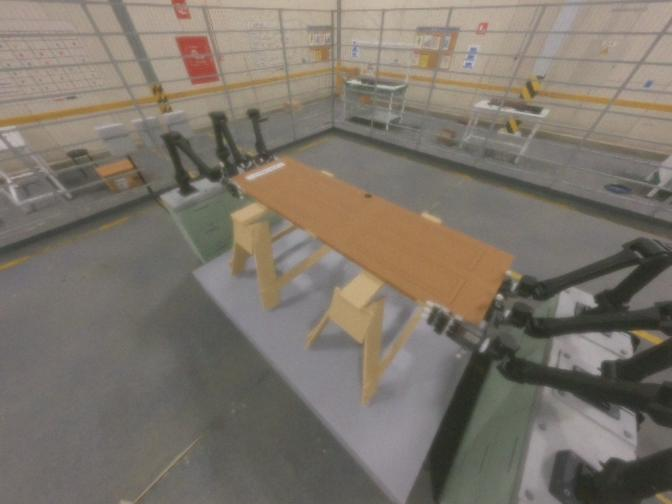

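zoom_image(
  camera="cam_high",
  region=[210, 130, 550, 350],
)

Scaled by 1.482 from the camera's image (finer frame: 960x720).

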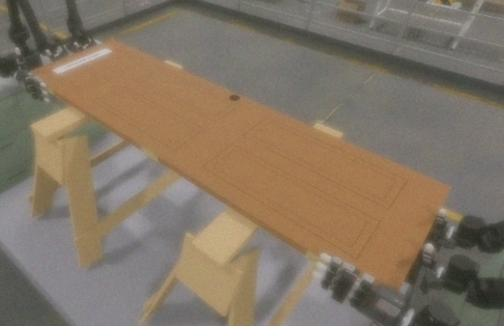

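zoom_image(
  camera="cam_high",
  region=[400, 230, 550, 350],
)

zoom_image(
  camera="cam_high",
  region=[210, 140, 330, 230],
)

Scaled by 3.360 from the camera's image (finer frame: 960x720).

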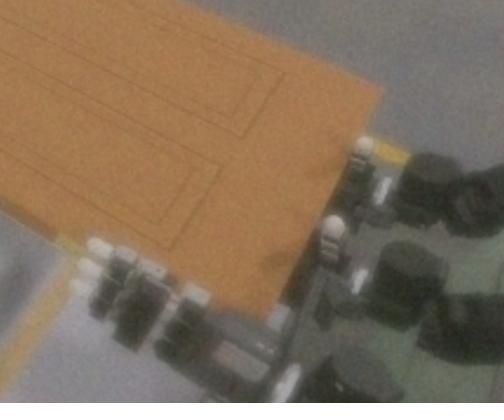

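Scaled by 4.200 from the camera's image (finer frame: 960x720).

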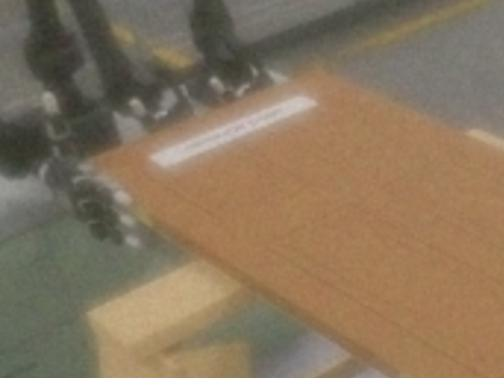

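zoom_image(
  camera="cam_high",
  region=[310, 160, 460, 240],
)

zoom_image(
  camera="cam_high",
  region=[220, 190, 400, 330],
)

Scaled by 3.360 from the camera's image (finer frame: 960x720).

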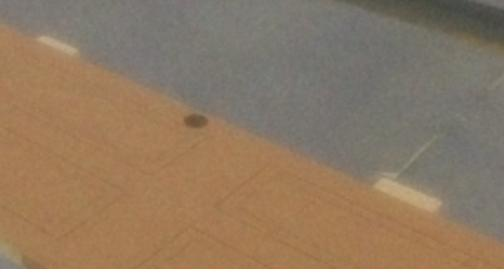

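Scaled by 2.800 from the camera's image (finer frame: 960x720).

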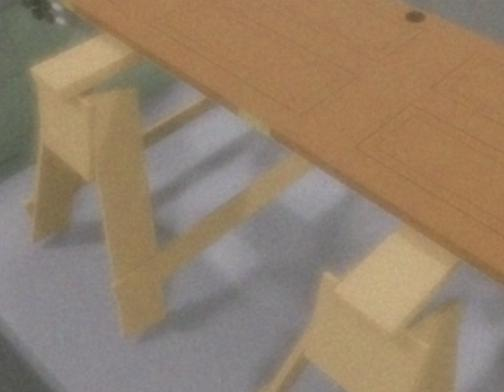

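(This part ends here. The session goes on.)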